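# Unplug the clipped cord from the power strip

## Task

Pull the plug of the cord that the power strip's wire clip holds out of the strip. At the end, no other loose object may be held by either gripper, and the plug must rest away from the wire clip.

## Robot and tools

Robot: two arms, left_arm and right_arm, each with a two-finger gripper. In the scene frame the origin sits at table height midway between the nominal bases, +x points out over the table, +z up, and left_arm is on the +y side. Arm names do not match image sides. Measured bases: left_arm at (-0.003, +0.323, +0.022) m, right_arm at (-0.031, -0.219, +0.046) m, each turned only slightly about z. A camera stand is fixed behind the arms.

Frames: hand positions, orientations, velocities, targets and wrist-camera poses are given in each arm's own base frame. Fixed cameras and the table use the scene frame. A gripper's fingers point along its +z axis and open and close along its y axis. end_effector_position (metres) is the point between the pads, about 1 cm behind the tips, reported with end_effector_quat_wxyz. Reported poses can be off by a few centimetres, more at long reach.

execute_actions(actions, cameras): actions is a list of actions; each action is a table of up to 15 rows, one row per 1/30 s step, and a short table repeats its last row to fill 15 steps. Every row holds 14 numbers in [-1, 1]: dx, dy, dz, rx, ry, rz, opening for left_arm, then the same seven for right_arm, always all 14. The six pose numbers are an offset, not a pose, measured along that arm's base axes from its Hand target as it was when the action began (not from the previous row). 1.0 equals 0.6 m or 180 degrees; rx, ry, rz form one rotation vector about the Hand target's position. Sending the same offset again moves further. Six zeros re-command the current Hand target. The opening is absolute: +1 fully open (0.094 m), -1 closed. Images come only for an empty actions list or when cameras names them ("all", or names from cam_high, cam_low, cam_left_wrist, cam_right_wrist; an unknown name voids the call).

move(target, speed, blend, opening_speed, grip_force, blocking, cameras): target is one 14-number row laid out as above, or a list of up to 15 such rows; every row is an offset from the same starting Hand targets, not from the row before. Paths are straight, end together, last at least 0.5 s and stop after 10 s. speed is path speed in m/s, 0.002 to 2.9 (default 0.25), one value or one per target; rotation is capped at twice it in rad/s. blend (m) rounds corners of a list; 0 stops at each. opening_speed is units per second on the -1..+1 scale, 0.2 or more. grip_force is newtons per pad, 10 to 50, one value or one per arm, and stays set; lower forces close slowly. blocking=false returns after about 0.5 s while the move continues. Moves do not avoid obstacles or the other arm; faster moves lag, stray and hit harder. Keep paths away from an arm's own base. The result adds a "move:" line with the ending (done, off_target, moving, held, fault) and limits (paced = pose clipped, held = steps withheld). done means within 10 mm and 2 degrees; neither done nor off_target says whether contact occurred.

wait(seconds 0 to 10, cameras) lets time pass; a running move continues. stop(cameras) brakes a running move. zoom_image(camera, region [x0, y0, x1, y1] pixels, at most 504 by 504) enlarges part of a camera's newest image. finished_scene(scene) ends the current scene, given its number; it is final.

Results: per-arm state including Hand target (last commanded pose after clipping; next offsets count from it), end_effector pose, Joint positions (last value is the measured opening in m), joint velocities ("within noise" if still), joint torques (drive output including arm weight; items 1 to 3 wrap at ±28 N m), motor temperatures, grip_measured (opening on the -1..+1 scale, up to about 2.5 mm wide when empty, a few mm narrower than a squeezed part) and Tool commands. A gripper can settle a few cm short of its target through friction and weight; a new command, even zeros, pushes again, or add the missing distance as an offset.

Control details: each step the commanded orientation is limited to 40 degrees from the measured one. An arm blocked by something keeps pressing until commanded back past its gripper. Opening commands below first contact build squeeze at about 1 N per 0.001, jumping to the force limit around 20 N. To release, command an opening well above grip_measured.

Joint ranges (rad): waist -2.618 to 3.054, shoulder 0 to 3.142, elbow 0 to 3.142 (straight 2.901), wrist pitch and yaw ±1.571, wrist roll ±2.094.

Heat: holding loads, stretching out, or pushing at unreachable poses heats motors. MOTOR HOT appears at 75 °C; at 90 °C the arm folds and idles for the rest of the scene; at 100 °C it goes limp.

Cameras: all 896x504. Calibration lines use OpenCV conventions; wrist camera images may lag slightly during motion, and fixed cameras may have shifted a little.

Avoid: letting anything drop or leave the table, releasing a moving part, striking fixed or heavy objects, strong pushes, arms touching each other or gripping the other's fingers, strain on wrist camera cables, and arm faults. Loose items may be nudged occasionally by outside disturbances.

Each tool is called after "Emit:" by a JSON object that holds its "op" and its "data".

## Session

Emit:
{"op": "execute_actions", "data": {"actions": []}}

Scene clock: 0.00 s.
left_arm: end_effector_position=(+0.1503, -0.0872, +0.1826) grip_measured=+1.000 end_effector_quat_wxyz=(+0.403, -0.110, +0.897, -0.146) | right_arm: end_effector_position=(+0.1743, +0.1936, +0.1251) grip_measured=+1.000 end_effector_quat_wxyz=(+0.465, -0.011, +0.843, +0.269)
Joint positions: left_arm=[-1.339 0.544 0.726 -1.256 -0.767 -1.379 0.094] | right_arm=[1.262 0.621 0.247 -0.183 0.643 0.869 0.094]
Joint velocities: within noise
Joint torques (N m): no reading
Motor temperatures (°C): left_arm=[16 17 31 28 19 18 20] | right_arm=[18 19 27 29 18 16 19]
Heat: left arm: 31 °C; right arm: 29 °C.
Hand target: left_arm +0.1516, -0.0844, +0.1854; +0.409, -0.110, +0.894, -0.144 | right_arm +0.1760, +0.1950, +0.1339; +0.471, -0.006, +0.838, +0.276
Tool commands: left_gripper/opening=+1.0 right_gripper/opening=+1.0

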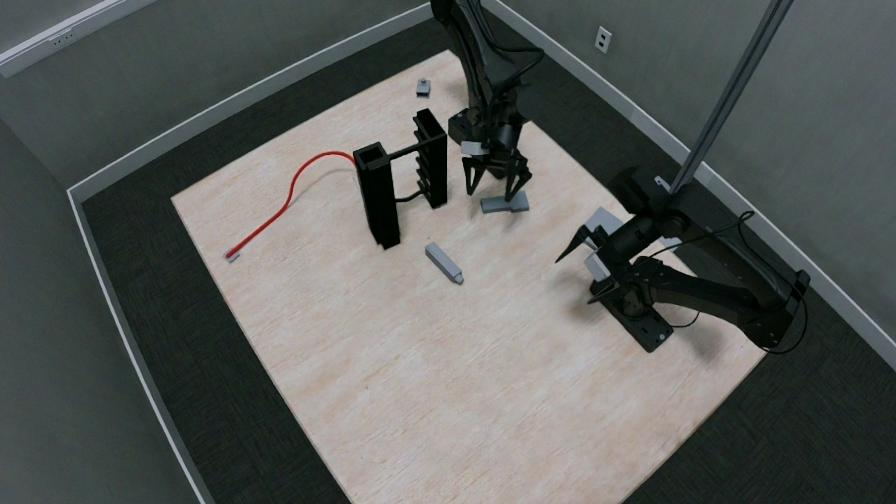

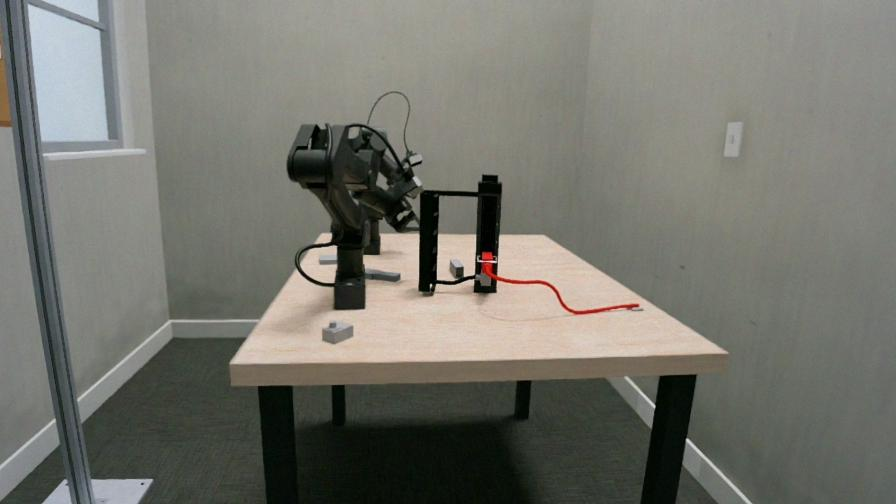

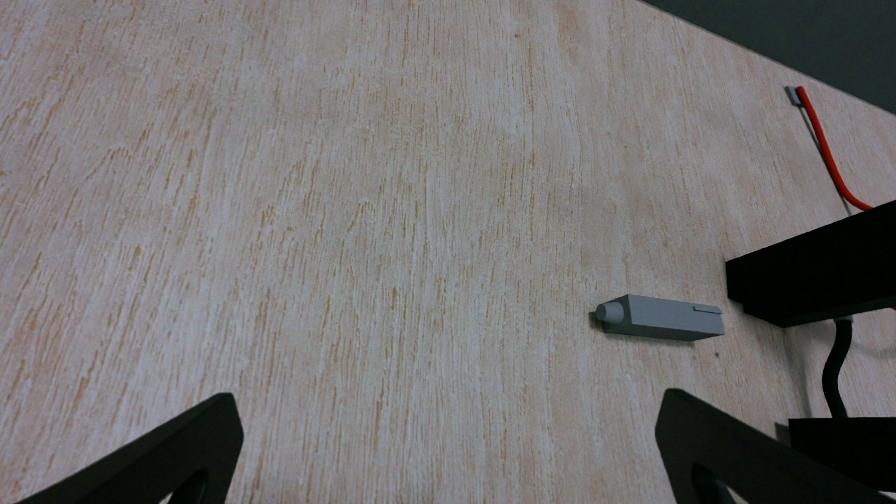

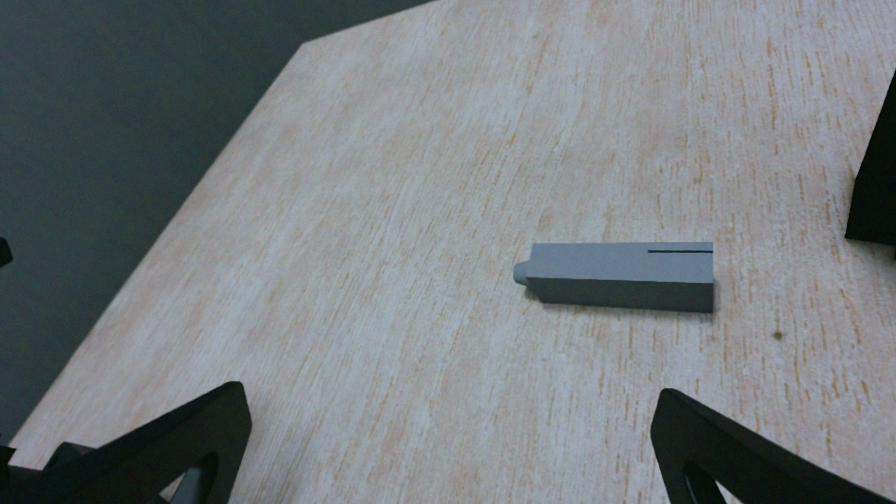

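Emit:
{"op": "zoom_image", "data": {"camera": "cam_high", "region": [320, 60, 560, 300]}}

Emit:
{"op": "zoom_image", "data": {"camera": "cam_low", "region": [400, 160, 660, 330]}}

Emit:
{"op": "zoom_image", "data": {"camera": "cam_high", "region": [200, 120, 420, 280]}}

Scaled by 2.100.

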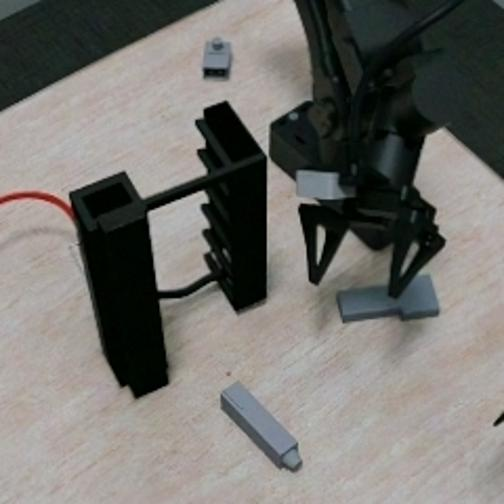

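Scaled by 1.938.

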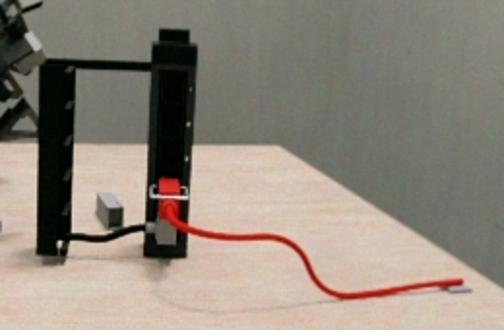

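Scaled by 2.291.

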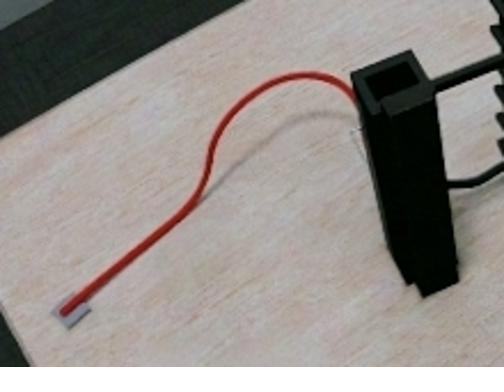

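Emit:
{"op": "zoom_image", "data": {"camera": "cam_low", "region": [460, 165, 520, 305]}}

Emit:
{"op": "zoom_image", "data": {"camera": "cam_low", "region": [410, 235, 530, 300]}}

Emit:
{"op": "zoom_image", "data": {"camera": "cam_high", "region": [330, 130, 410, 250]}}

Scaled by 3.600.

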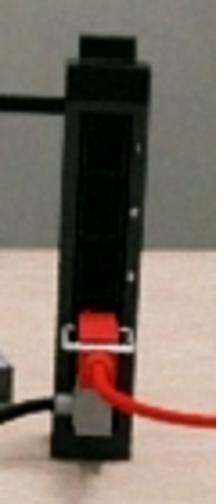

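Scaled by 4.200.

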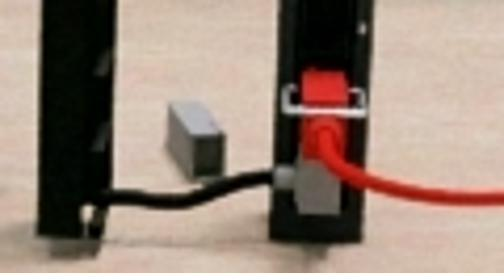

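Scaled by 4.200.

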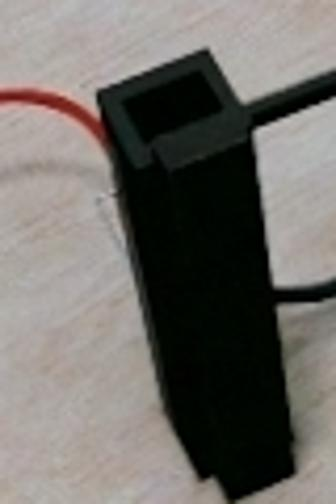

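Emit:
{"op": "move", "data": {"target": [[0,0,0,0,0,0,1, 0,0,0.333,0,0,0,1],[0,0,0,0,0,0,1, 0.157,-0.325,0.333,0,0,-0.267,1],[0,0,0,0,0,0,1, -0.005,-0.658,0.333,0,0,-0.539,1]], "blend": [0.05,0.05,0], "speed": 0.25, "cameras": ["all"]}}

Scene clock: 129.60 s.
left_arm: end_effector_position=(+0.1503, -0.0872, +0.1826) grip_measured=+1.000 end_effector_quat_wxyz=(+0.403, -0.110, +0.897, -0.146) | right_arm: end_effector_position=(+0.1730, -0.1973, +0.3170) grip_measured=+1.000 end_effector_quat_wxyz=(+0.500, +0.626, +0.573, -0.173)
Joint positions: left_arm=[-1.339 0.544 0.726 -1.256 -0.767 -1.379 0.094] | right_arm=[-0.43 0.822 1.092 -0.853 0.643 0.874 0.094]
Joint torques (N m): left_arm=[-0.09 1.1 7.65 0.94 -0.64 0.03] | right_arm=[-0.54 0.1 8.51 2.16 0.24 -0.18]
Heat: left arm: 32 °C; right arm: 28 °C.
Hand target: left_arm +0.1516, -0.0844, +0.1854; +0.409, -0.110, +0.894, -0.144 | right_arm +0.1729, -0.1998, +0.3338; +0.519, +0.623, +0.560, -0.170
Off the commanded pose: left_arm 0.004 m, 1 deg | right_arm 0.017 m, 3 deg.
move: off_target (right_arm)
camera_calibration:
cam_right_wrist: T_world_to_cam=[[-0.879472, -0.169598, -0.444707, 0.26232], [0.102944, 0.844456, -0.525638, 0.352712], [0.464683, -0.508065, -0.725217, 0.141649], [0, 0, 0, 1]] pos_world=[0.128571, -0.181394, 0.404781]

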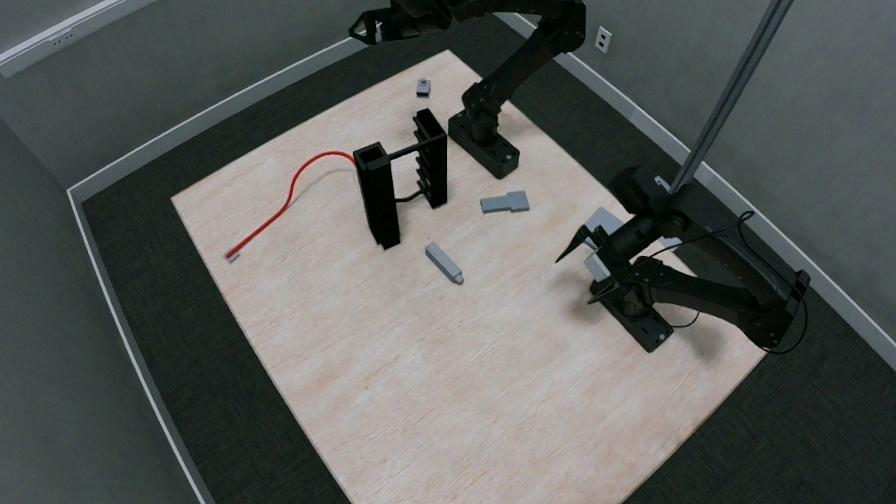

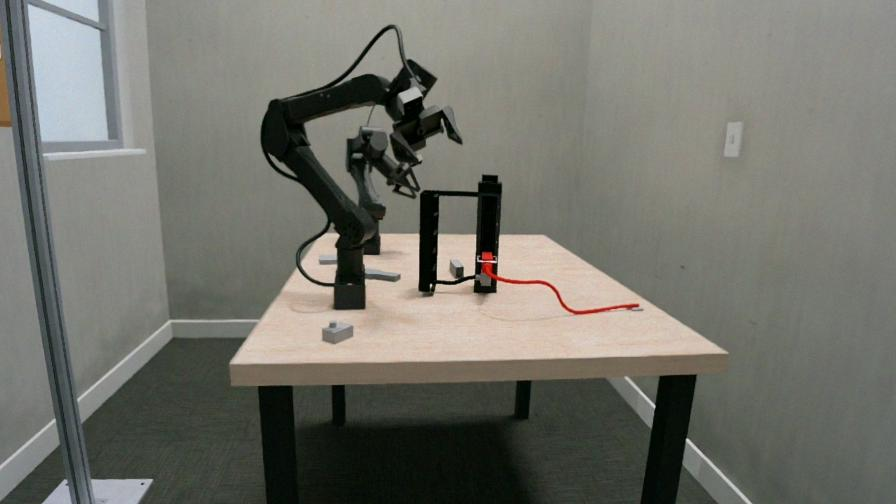

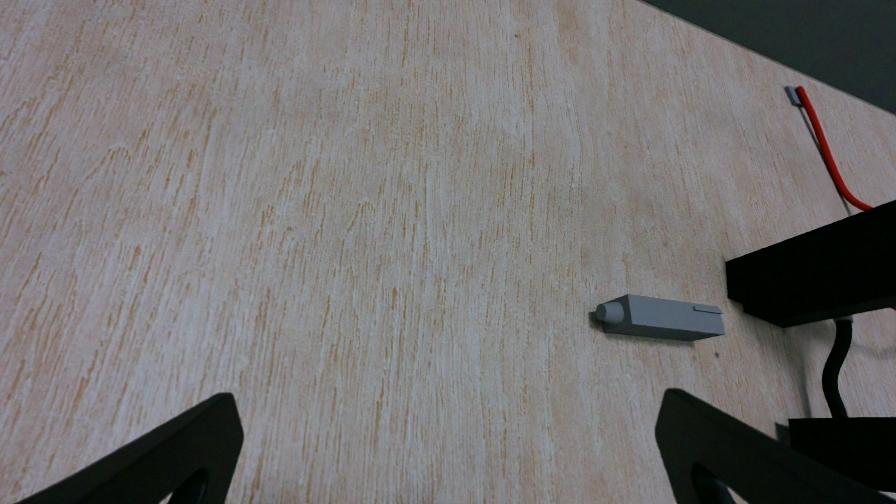

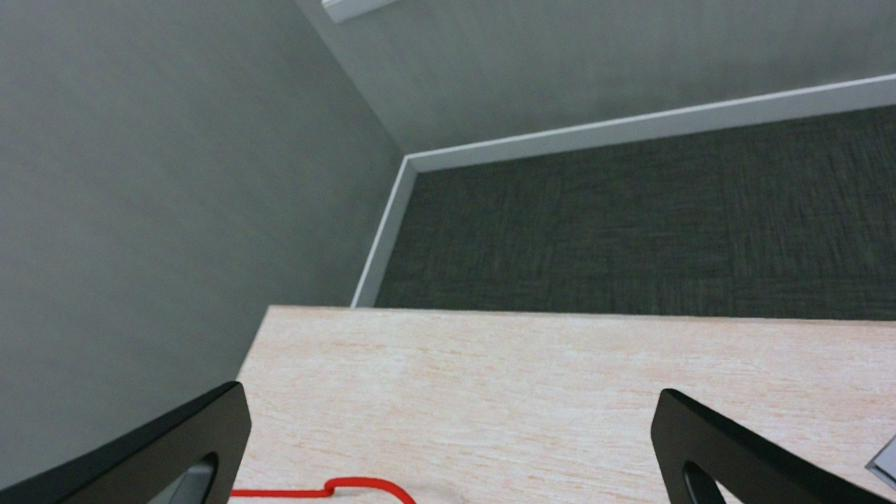

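Emit:
{"op": "move", "data": {"target": [0,0,0,0,0,0,1, 0.195,0.033,-0.323,0.561,0.061,0.012,1], "speed": 0.3, "cameras": ["cam_right_wrist","cam_low"]}}

Scene clock: 145.07 s.
left_arm: end_effector_position=(+0.1503, -0.0872, +0.1826) grip_measured=+1.000 end_effector_quat_wxyz=(+0.403, -0.110, +0.897, -0.146) | right_arm: end_effector_position=(+0.2873, -0.1769, +0.1317) grip_measured=+1.000 end_effector_quat_wxyz=(-0.158, +0.786, +0.528, +0.279)
Joint positions: left_arm=[-1.339 0.544 0.726 -1.256 -0.767 -1.379 0.094] | right_arm=[-0.859 2.009 1.708 -1.556 -0.594 1.012 0.094]
Joint torques (N m): left_arm=[0.16 1.26 7.61 0.95 -0.65 -0.01] | right_arm=[-0.31 -10.02 7.58 -0.27 -0.43 -0.11]
Heat: left arm: 32 °C; right arm: 27 °C.
Hand target: left_arm +0.1516, -0.0844, +0.1854; +0.409, -0.110, +0.894, -0.144 | right_arm +0.2899, -0.1801, +0.1400; -0.196, +0.770, +0.538, +0.280
Off the commanded pose: left_arm 0.004 m, 1 deg | right_arm 0.009 m, 5 deg.
joint sent to its limit (right arm) — joint 4 (wrist pitch), lower limit. The joint targets are off in orientation, not in position.
move: off_target (right_arm)
camera_calibration:
cam_right_wrist: T_world_to_cam=[[-0.909953, 0.410742, -0.0572354, 0.344216], [0.142734, 0.43977, 0.886696, -0.0426399], [0.389373, 0.798682, -0.458797, 0.182189], [0, 0, 0, 1]] pos_world=[0.248367, -0.268143, 0.141098]
Images, in order (width x height): cam_low 896x504, cam_right_wrist 896x504.

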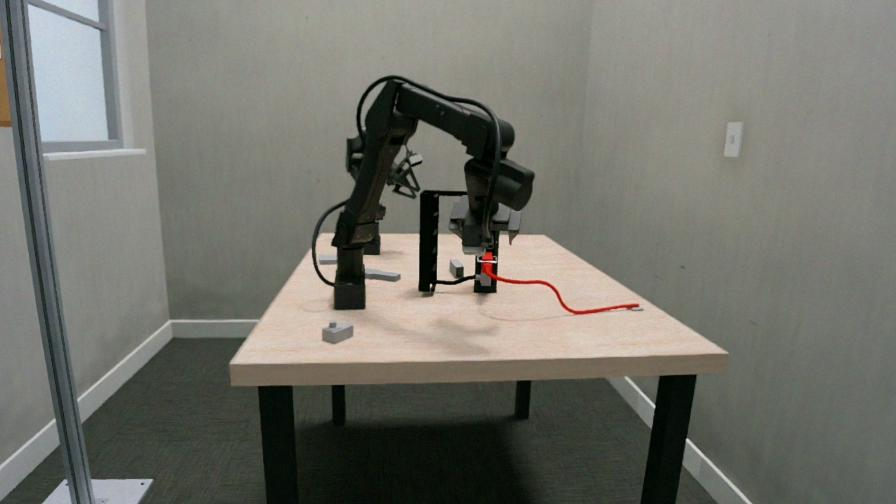

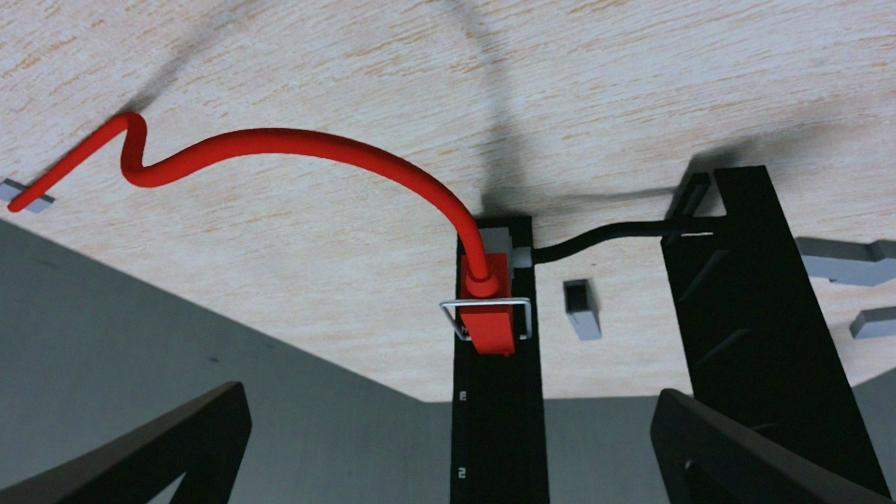

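Emit:
{"op": "zoom_image", "data": {"camera": "cam_right_wrist", "region": [400, 190, 600, 390]}}

Emit:
{"op": "zoom_image", "data": {"camera": "cam_right_wrist", "region": [420, 320, 620, 504]}}

Scaled by 2.520.

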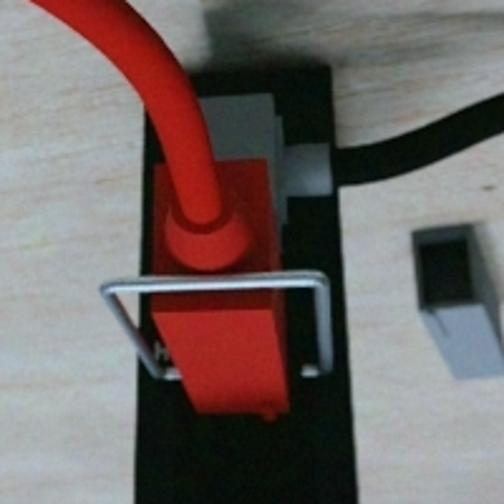

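Scaled by 2.520.

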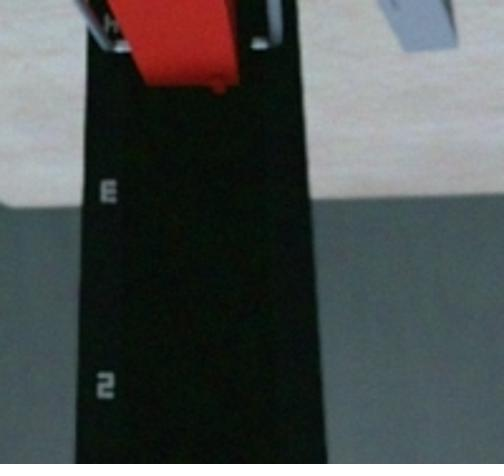

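Emit:
{"op": "move", "data": {"target": [0,0,0,0,0,0,1, 0.13,-0.02,-0.05,0,0,0,1], "speed": 0.2, "cameras": ["cam_right_wrist"]}}

Emit:
{"op": "zoom_image", "data": {"camera": "cam_right_wrist", "region": [500, 180, 750, 430]}}

Scene clock: 196.00 s.
left_arm: end_effector_position=(+0.1503, -0.0872, +0.1826) grip_measured=+1.000 end_effector_quat_wxyz=(+0.403, -0.110, +0.897, -0.146) | right_arm: end_effector_position=(+0.3635, -0.1885, +0.1016) grip_measured=+1.000 end_effector_quat_wxyz=(-0.172, +0.777, +0.536, +0.281)
Joint positions: left_arm=[-1.339 0.544 0.726 -1.256 -0.767 -1.379 0.094] | right_arm=[-0.743 2.302 2.045 -1.562 -0.63 1.11 0.094]
Joint torques (N m): left_arm=[0.05 1.03 7.5 0.95 -0.64 0.02] | right_arm=[-0.28 -12.25 7.73 -0.09 -0.48 0.09]
Motor temperatures (°C): left_arm=[16 15 32 24 18 18 18] | right_arm=[18 19 26 24 17 15 18]
Heat: left arm: 32 °C; right arm: 26 °C.
Hand target: left_arm +0.1516, -0.0844, +0.1854; +0.409, -0.110, +0.894, -0.144 | right_arm +0.3679, -0.1920, +0.1099; -0.196, +0.770, +0.538, +0.280
Off the commanded pose: left_arm 0.004 m, 1 deg | right_arm 0.010 m, 3 deg.
joint sent to its limit (right arm) — joint 4 (wrist pitch), lower limit. The joint targets are off in orientation, not in position.
move: off_target (right_arm)
camera_calibration:
cam_right_wrist: T_world_to_cam=[[-0.921455, 0.385841, -0.04525, 0.414975], [0.13338, 0.423611, 0.895971, -0.0223204], [0.364871, 0.819561, -0.441802, 0.159108], [0, 0, 0, 1]] pos_world=[0.327304, -0.281058, 0.10907]
Images, in order (width x height): cam_right_wrist 896x504.

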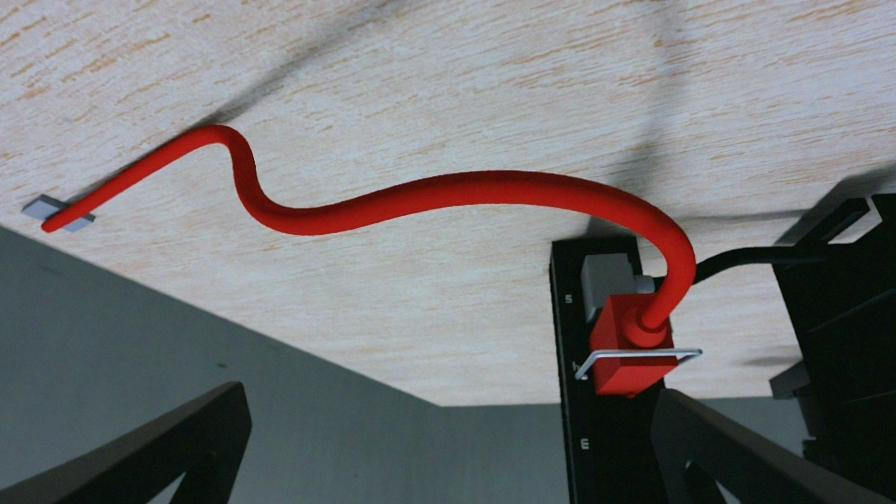

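Scaled by 2.016.

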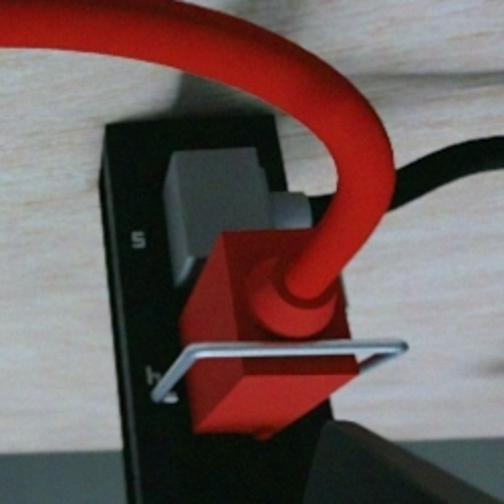

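Emit:
{"op": "execute_actions", "data": {"actions": []}}

Emit:
{"op": "zoom_image", "data": {"camera": "cam_high", "region": [340, 80, 500, 260]}}

Emit:
{"op": "zoom_image", "data": {"camera": "cam_low", "region": [400, 140, 580, 310]}}

Emit:
{"op": "zoom_image", "data": {"camera": "cam_high", "region": [540, 190, 680, 330]}}

Scene clock: 252.17 s.
left_arm: end_effector_position=(+0.1503, -0.0872, +0.1826) grip_measured=+1.000 end_effector_quat_wxyz=(+0.403, -0.110, +0.897, -0.146) | right_arm: end_effector_position=(+0.3635, -0.1885, +0.1016) grip_measured=+1.000 end_effector_quat_wxyz=(-0.172, +0.778, +0.535, +0.281)
Joint positions: left_arm=[-1.339 0.544 0.726 -1.256 -0.767 -1.379 0.094] | right_arm=[-0.743 2.302 2.045 -1.562 -0.63 1.111 0.094]
Joint velocities: within noise
Joint torques (N m): left_arm=[-0.1 1.14 7.58 0.97 -0.65 0.08] | right_arm=[-0.27 -12.37 7.75 -0.09 -0.5 0.08]
Motor temperatures (°C): left_arm=[15 15 31 23 18 18 18] | right_arm=[18 20 26 22 17 15 18]
Heat: left arm: 31 °C; right arm: 26 °C.
Hand target: left_arm +0.1516, -0.0844, +0.1854; +0.409, -0.110, +0.894, -0.144 | right_arm +0.3679, -0.1920, +0.1099; -0.196, +0.770, +0.538, +0.280
Tool commands: left_gripper/opening=+1.0 right_gripper/opening=+1.0
Off the commanded pose: left_arm 0.004 m, 1 deg | right_arm 0.010 m, 3 deg.
camera_calibration:
cam_right_wrist: T_world_to_cam=[[-0.921247, 0.386389, -0.0448012, 0.41492], [0.133994, 0.423365, 0.895995, -0.0225796], [0.36517, 0.81943, -0.441798, 0.159009], [0, 0, 0, 1]] pos_world=[0.327204, -0.281058, 0.10907]

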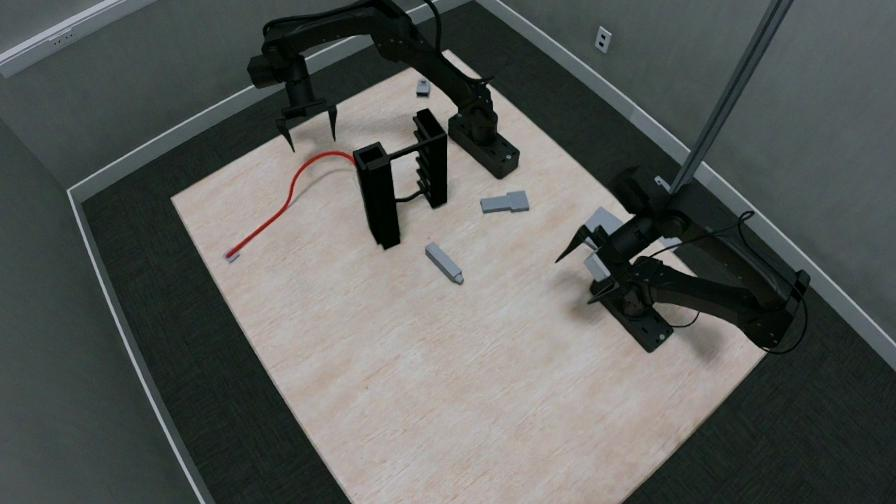

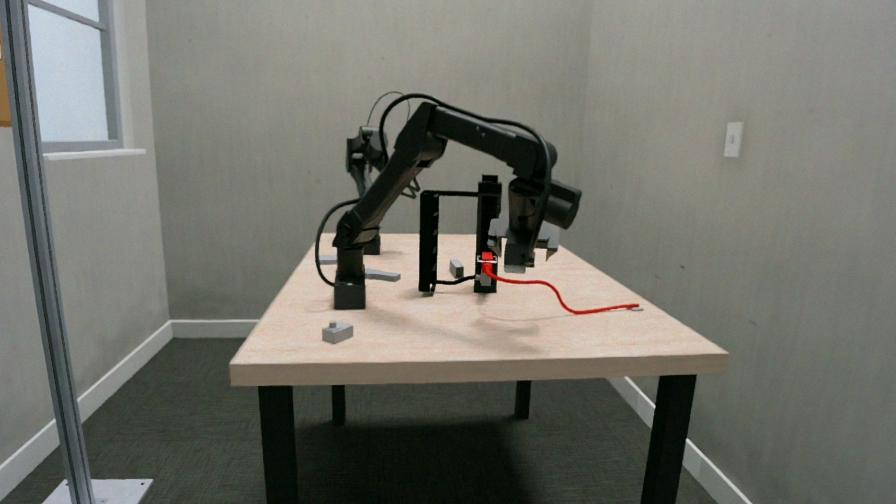

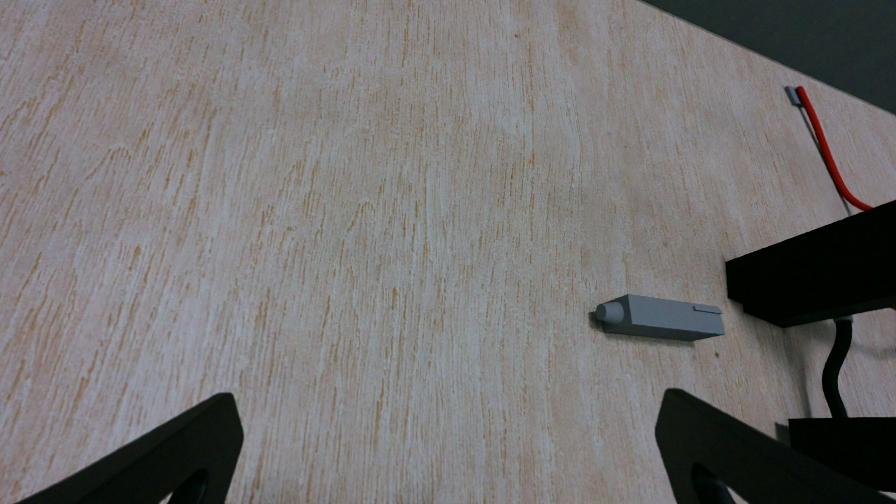

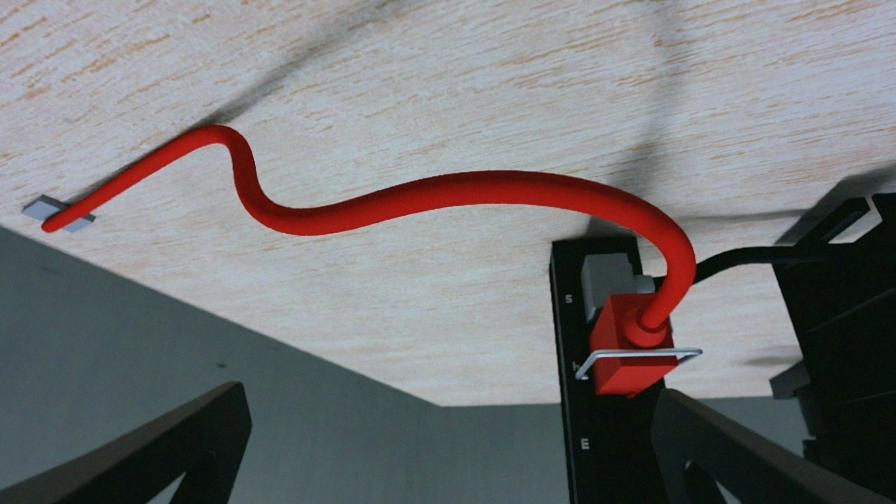

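Scaled by 2.800.

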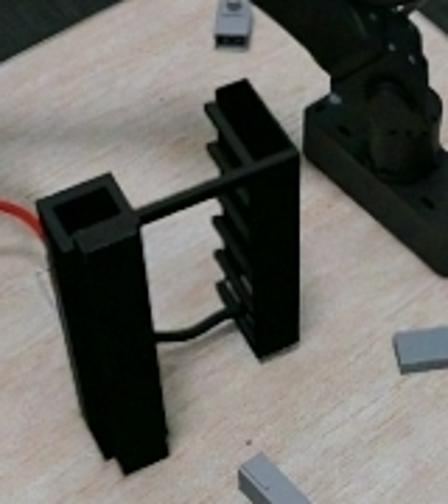

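Scaled by 2.800.

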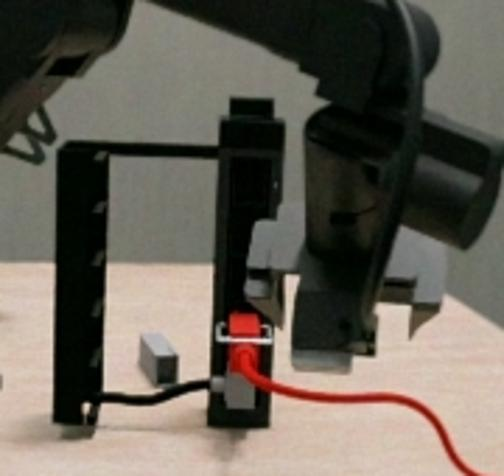

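Scaled by 3.600.

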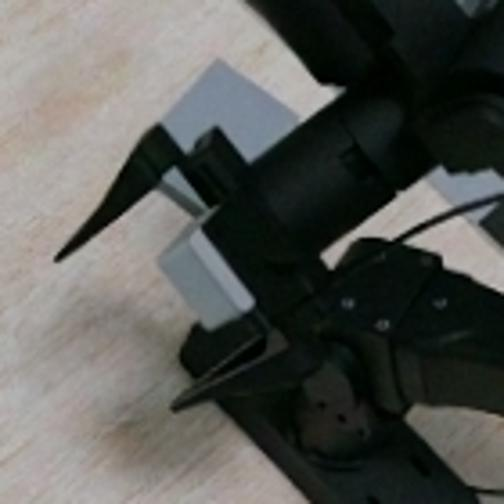

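Emit:
{"op": "move", "data": {"target": [0,0,0,0,0,0,1, -0.1965,0.07,0.150,-0.4645,-0.4639,0.4997,1], "speed": 0.3, "cameras": ["cam_right_wrist","cam_low"]}}

Scene clock: 390.67 s.
left_arm: end_effector_position=(+0.1503, -0.0872, +0.1826) grip_measured=+1.000 end_effector_quat_wxyz=(+0.403, -0.110, +0.897, -0.146) | right_arm: end_effector_position=(+0.2480, -0.1493, +0.1928) grip_measured=+1.000 end_effector_quat_wxyz=(+0.480, -0.146, +0.861, +0.085)
Joint positions: left_arm=[-1.339 0.544 0.726 -1.256 -0.767 -1.379 0.094] | right_arm=[-1.099 1.344 1.026 -1.05 -1.004 -1.323 0.094]
Joint torques (N m): left_arm=[0.01 1.26 7.6 0.97 -0.64 0.05] | right_arm=[-0.5 -3.52 6.95 0.71 -0.81 -0.19]
Heat: left arm: 31 °C; right arm: 25 °C.
Hand target: left_arm +0.1516, -0.0844, +0.1854; +0.409, -0.110, +0.894, -0.144 | right_arm +0.2500, -0.1501, +0.1999; +0.493, -0.150, +0.853, +0.086
Off the commanded pose: left_arm 0.004 m, 1 deg | right_arm 0.007 m, 2 deg.
move: done
camera_calibration:
cam_right_wrist: T_world_to_cam=[[0.345688, -0.937986, -0.0261112, -0.21801], [-0.791622, -0.27658, -0.544829, 0.297437], [0.50382, 0.209011, -0.838141, 0.160157], [0, 0, 0, 1]] pos_world=[0.230131, -0.1557, 0.290593]
Images, in order (width x height): cam_low 896x504, cam_right_wrist 896x504.

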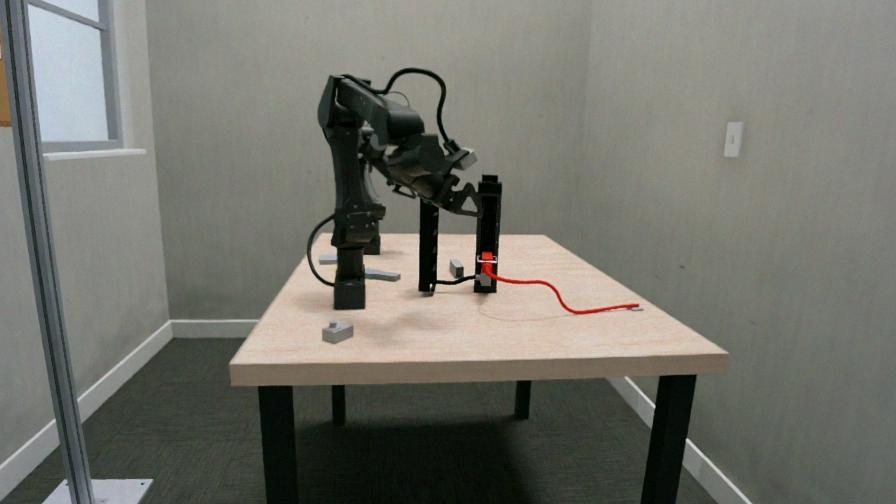

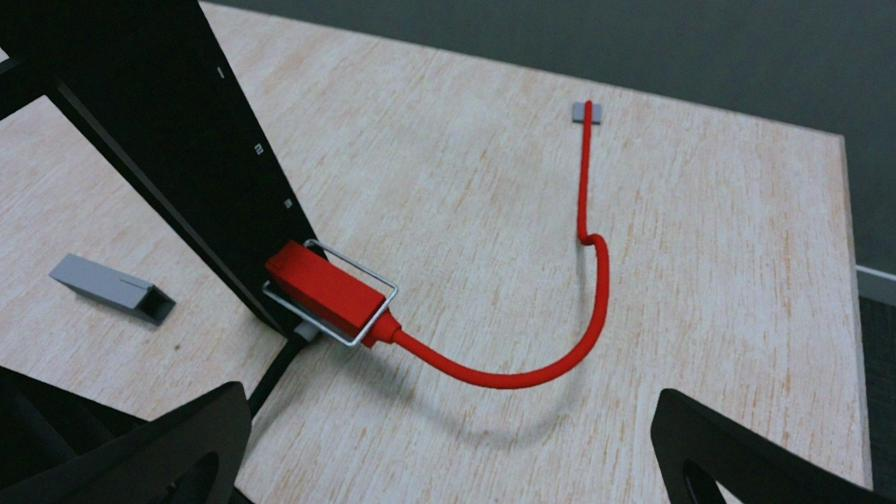

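Emit:
{"op": "zoom_image", "data": {"camera": "cam_right_wrist", "region": [230, 210, 430, 370]}}

Scaled by 2.520.

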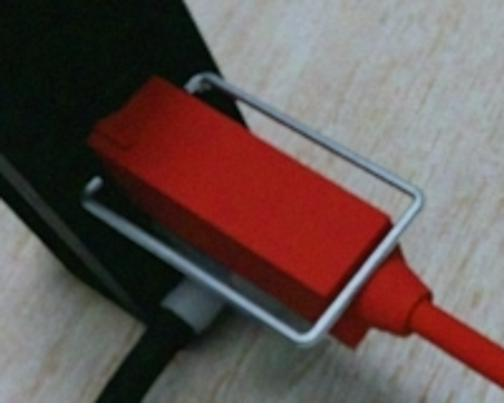

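Emit:
{"op": "move", "data": {"target": [0,0,0,0,0,0,1, -0.015,0.1185,-0.2467,0,0,0,-0.9], "speed": 0.2, "cameras": ["cam_right_wrist","cam_low"]}}

Emit:
{"op": "zoom_image", "data": {"camera": "cam_low", "region": [400, 180, 560, 310]}}

Scene clock: 423.87 s.
left_arm: end_effector_position=(+0.1503, -0.0872, +0.1826) grip_measured=+1.000 end_effector_quat_wxyz=(+0.403, -0.110, +0.897, -0.146) | right_arm: end_effector_position=(+0.2392, -0.0818, +0.0491) grip_measured=-0.899 end_effector_quat_wxyz=(+0.484, -0.145, +0.859, +0.086)
Joint positions: left_arm=[-1.339 0.544 0.726 -1.256 -0.767 -1.379 0.094] | right_arm=[-0.965 1.282 0.33 -0.212 -0.973 -1.083 0.005]
Joint torques (N m): left_arm=[0.02 1.18 7.65 0.94 -0.65 0.02] | right_arm=[0.47 -3.23 4.04 1.32 -0.65 0.04]
Heat: left arm: 30 °C; right arm: 25 °C.
Hand target: left_arm +0.1516, -0.0844, +0.1854; +0.409, -0.110, +0.894, -0.144 | right_arm +0.2410, -0.0788, +0.0520; +0.493, -0.150, +0.853, +0.087
Off the commanded pose: left_arm 0.004 m, 1 deg | right_arm 0.004 m, 1 deg.
move: done
camera_calibration:
cam_right_wrist: T_world_to_cam=[[0.345279, -0.938136, -0.0261224, -0.155362], [-0.78664, -0.274117, -0.553224, 0.230176], [0.511839, 0.211566, -0.832623, 0.0281135], [0, 0, 0, 1]] pos_world=[0.22032, -0.0886037, 0.146688]
Images, in order (width x height): cam_low 896x504, cam_right_wrist 896x504.

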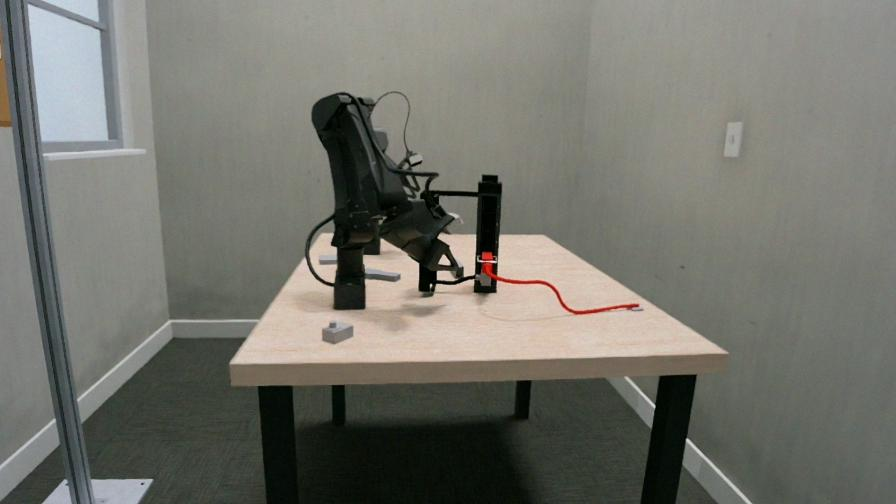

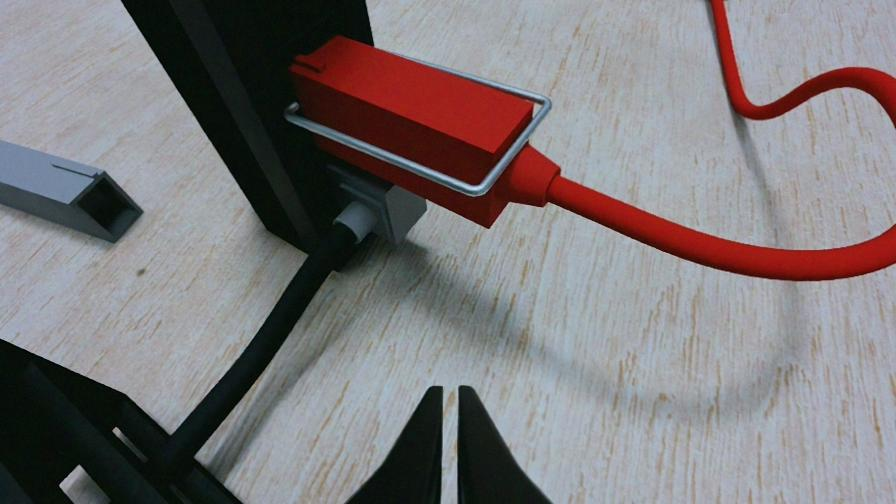

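Scaled by 3.150.

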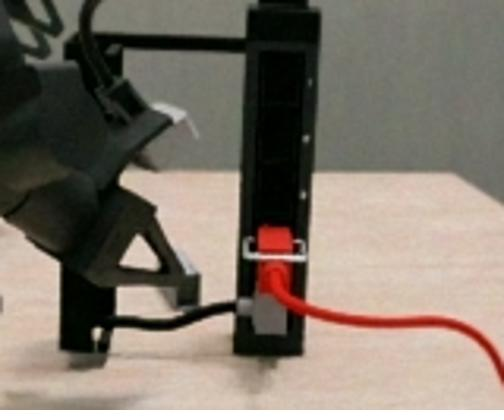

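Emit:
{"op": "zoom_image", "data": {"camera": "cam_low", "region": [420, 210, 510, 300]}}

Emit:
{"op": "zoom_image", "data": {"camera": "cam_right_wrist", "region": [270, 20, 590, 260]}}

Emit:
{"op": "zoom_image", "data": {"camera": "cam_right_wrist", "region": [330, 360, 570, 504]}}

Scaled by 5.600.

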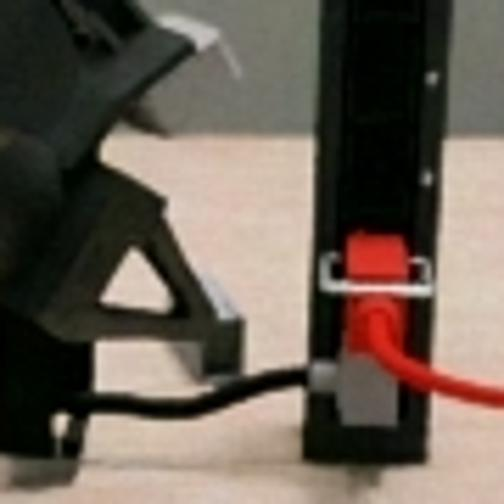

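Scaled by 1.575.

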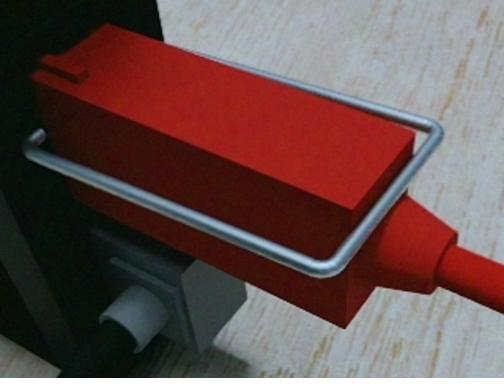

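Scaled by 2.100.

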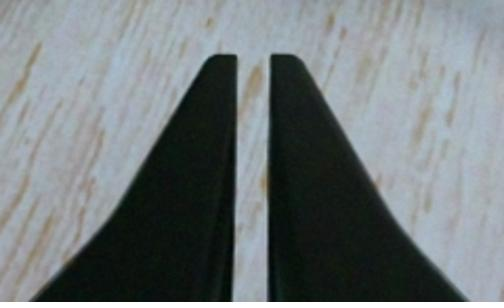

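Emit:
{"op": "move", "data": {"target": [[0,0,0,0,0,0,1, 0.015,-0.135,0.2467,0,0,0,0.5],[0,0,0,0,0,0,1, 0.14,-0.052,0.2133,0.3525,0.3927,-0.554,0.5],[0,0,0,0,0,0,1, 0.14,0.0213,0.1217,0.3525,0.3927,-0.554,0.5]], "blend": [0.03,0.03,0], "speed": [0.25,0.35,0.2], "cameras": ["cam_right_wrist","cam_low"]}}

Scene clock: 500.43 s.
left_arm: end_effector_position=(+0.1503, -0.0872, +0.1826) grip_measured=+1.000 end_effector_quat_wxyz=(+0.403, -0.110, +0.897, -0.146) | right_arm: end_effector_position=(+0.3248, -0.0659, +0.1162) grip_measured=+0.499 end_effector_quat_wxyz=(-0.122, +0.772, +0.610, +0.128)
Joint positions: left_arm=[-1.339 0.544 0.726 -1.256 -0.767 -1.379 0.094] | right_arm=[-0.388 1.861 1.556 -1.356 -0.344 1.401 0.07]
Joint torques (N m): left_arm=[0.03 1.25 7.49 0.94 -0.63 0.06] | right_arm=[-0.12 -11.7 4.67 0.35 -0.24 0.09]
Heat: left arm: 30 °C; right arm: 24 °C.
Hand target: left_arm +0.1516, -0.0844, +0.1854; +0.409, -0.110, +0.894, -0.144 | right_arm +0.3249, -0.0661, +0.1249; -0.108, +0.775, +0.607, +0.137
Off the commanded pose: left_arm 0.004 m, 1 deg | right_arm 0.009 m, 2 deg.
move: done
camera_calibration:
cam_right_wrist: T_world_to_cam=[[-0.970225, 0.241776, 0.0144038, 0.332061], [0.179399, 0.677411, 0.713394, -0.0592433], [0.162724, 0.694737, -0.700615, 0.166767], [0, 0, 0, 1]] pos_world=[0.305665, -0.156011, 0.15432]
Images, in order (width x height): cam_low 896x504, cam_right_wrist 896x504.

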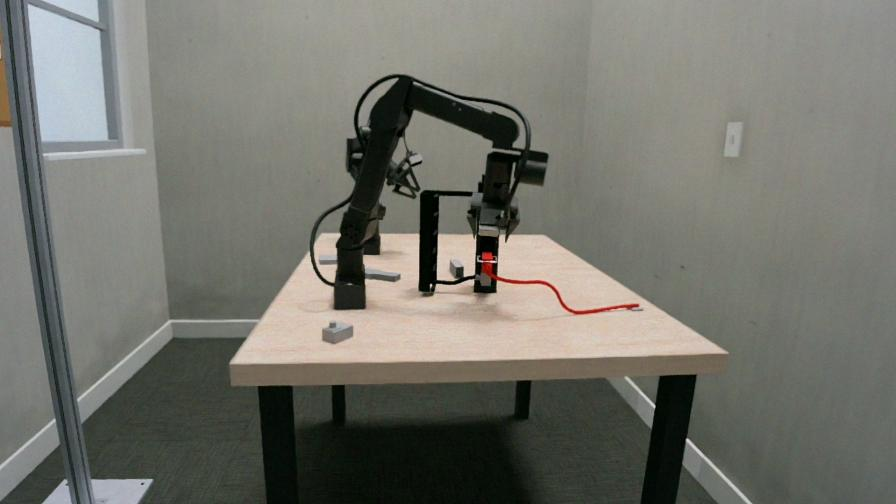

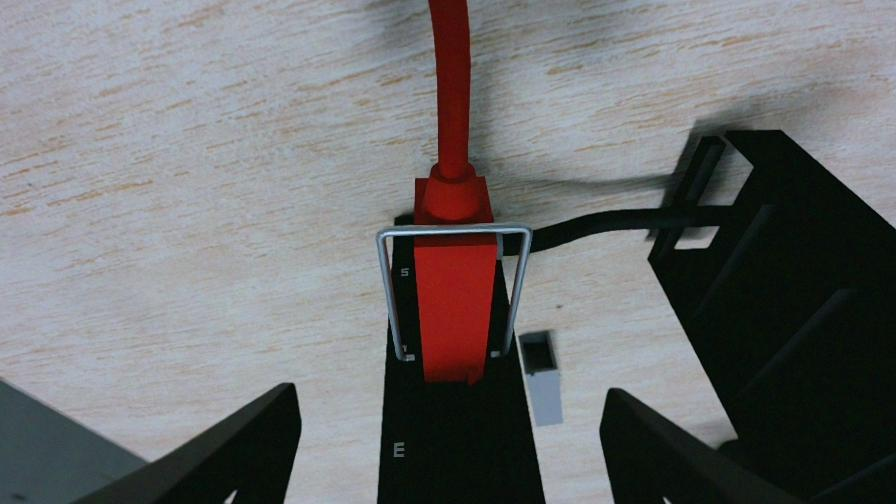

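Emit:
{"op": "move", "data": {"target": [0,0,0,0,0,0,1,0.0035,0.0152,-0.05,0,0,0,0.5], "speed": 0.1, "cameras": ["cam_right_wrist","cam_low"]}}

Scene clock: 520.43 s.
left_arm: end_effector_position=(+0.1503, -0.0872, +0.1826) grip_measured=+1.000 end_effector_quat_wxyz=(+0.403, -0.110, +0.897, -0.146) | right_arm: end_effector_position=(+0.3261, -0.0591, +0.0875) grip_measured=+0.499 end_effector_quat_wxyz=(-0.118, +0.775, +0.608, +0.129)
Joint positions: left_arm=[-1.339 0.544 0.726 -1.256 -0.767 -1.379 0.094] | right_arm=[-0.367 1.861 1.442 -1.227 -0.344 1.431 0.07]
Joint torques (N m): left_arm=[0.03 1.09 7.51 0.96 -0.64 0.02] | right_arm=[0.53 -11.4 4.71 0.4 -0.22 0.02]
Heat: left arm: 30 °C; right arm: 23 °C.
Hand target: left_arm +0.1516, -0.0844, +0.1854; +0.409, -0.110, +0.894, -0.144 | right_arm +0.3271, -0.0569, +0.0950; -0.108, +0.775, +0.607, +0.137
Off the commanded pose: left_arm 0.004 m, 1 deg | right_arm 0.008 m, 2 deg.
move: done
camera_calibration:
cam_right_wrist: T_world_to_cam=[[-0.968556, 0.248603, 0.00977237, 0.33244], [0.181437, 0.678912, 0.711448, -0.0439197], [0.170233, 0.690851, -0.70267, 0.139222], [0, 0, 0, 1]] pos_world=[0.306255, -0.149009, 0.125825]
Images, in order (width x height): cam_low 896x504, cam_right_wrist 896x504.

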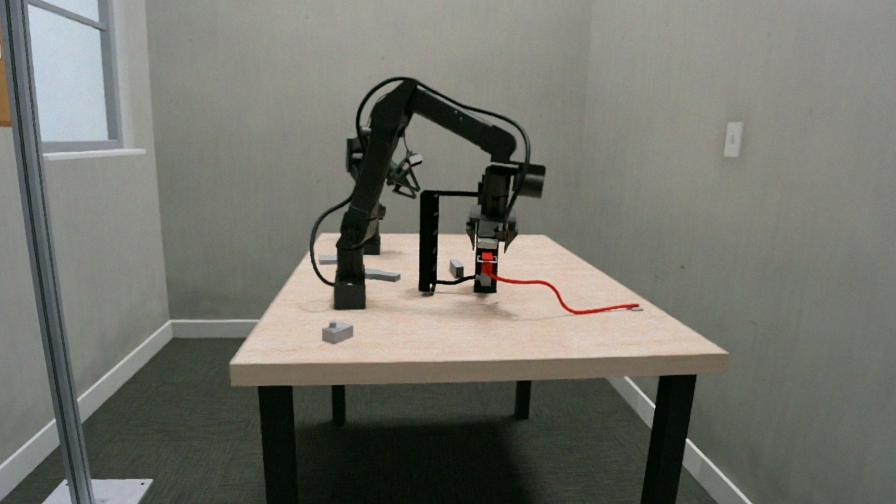

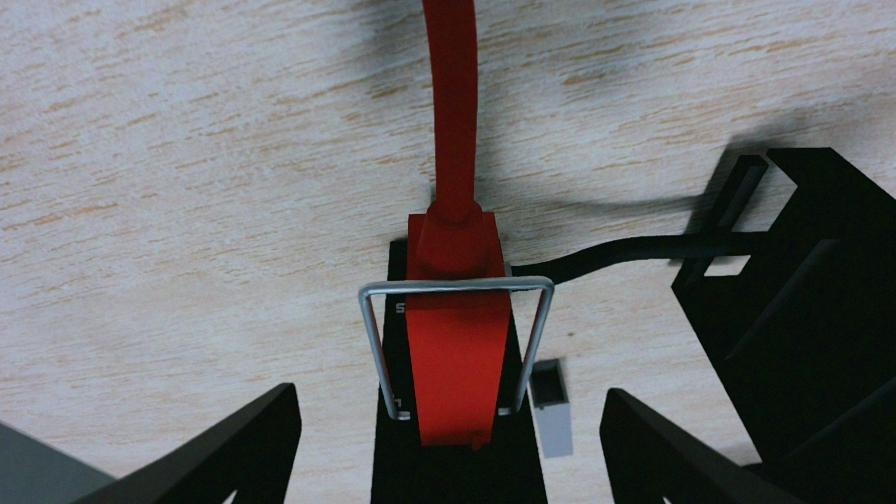

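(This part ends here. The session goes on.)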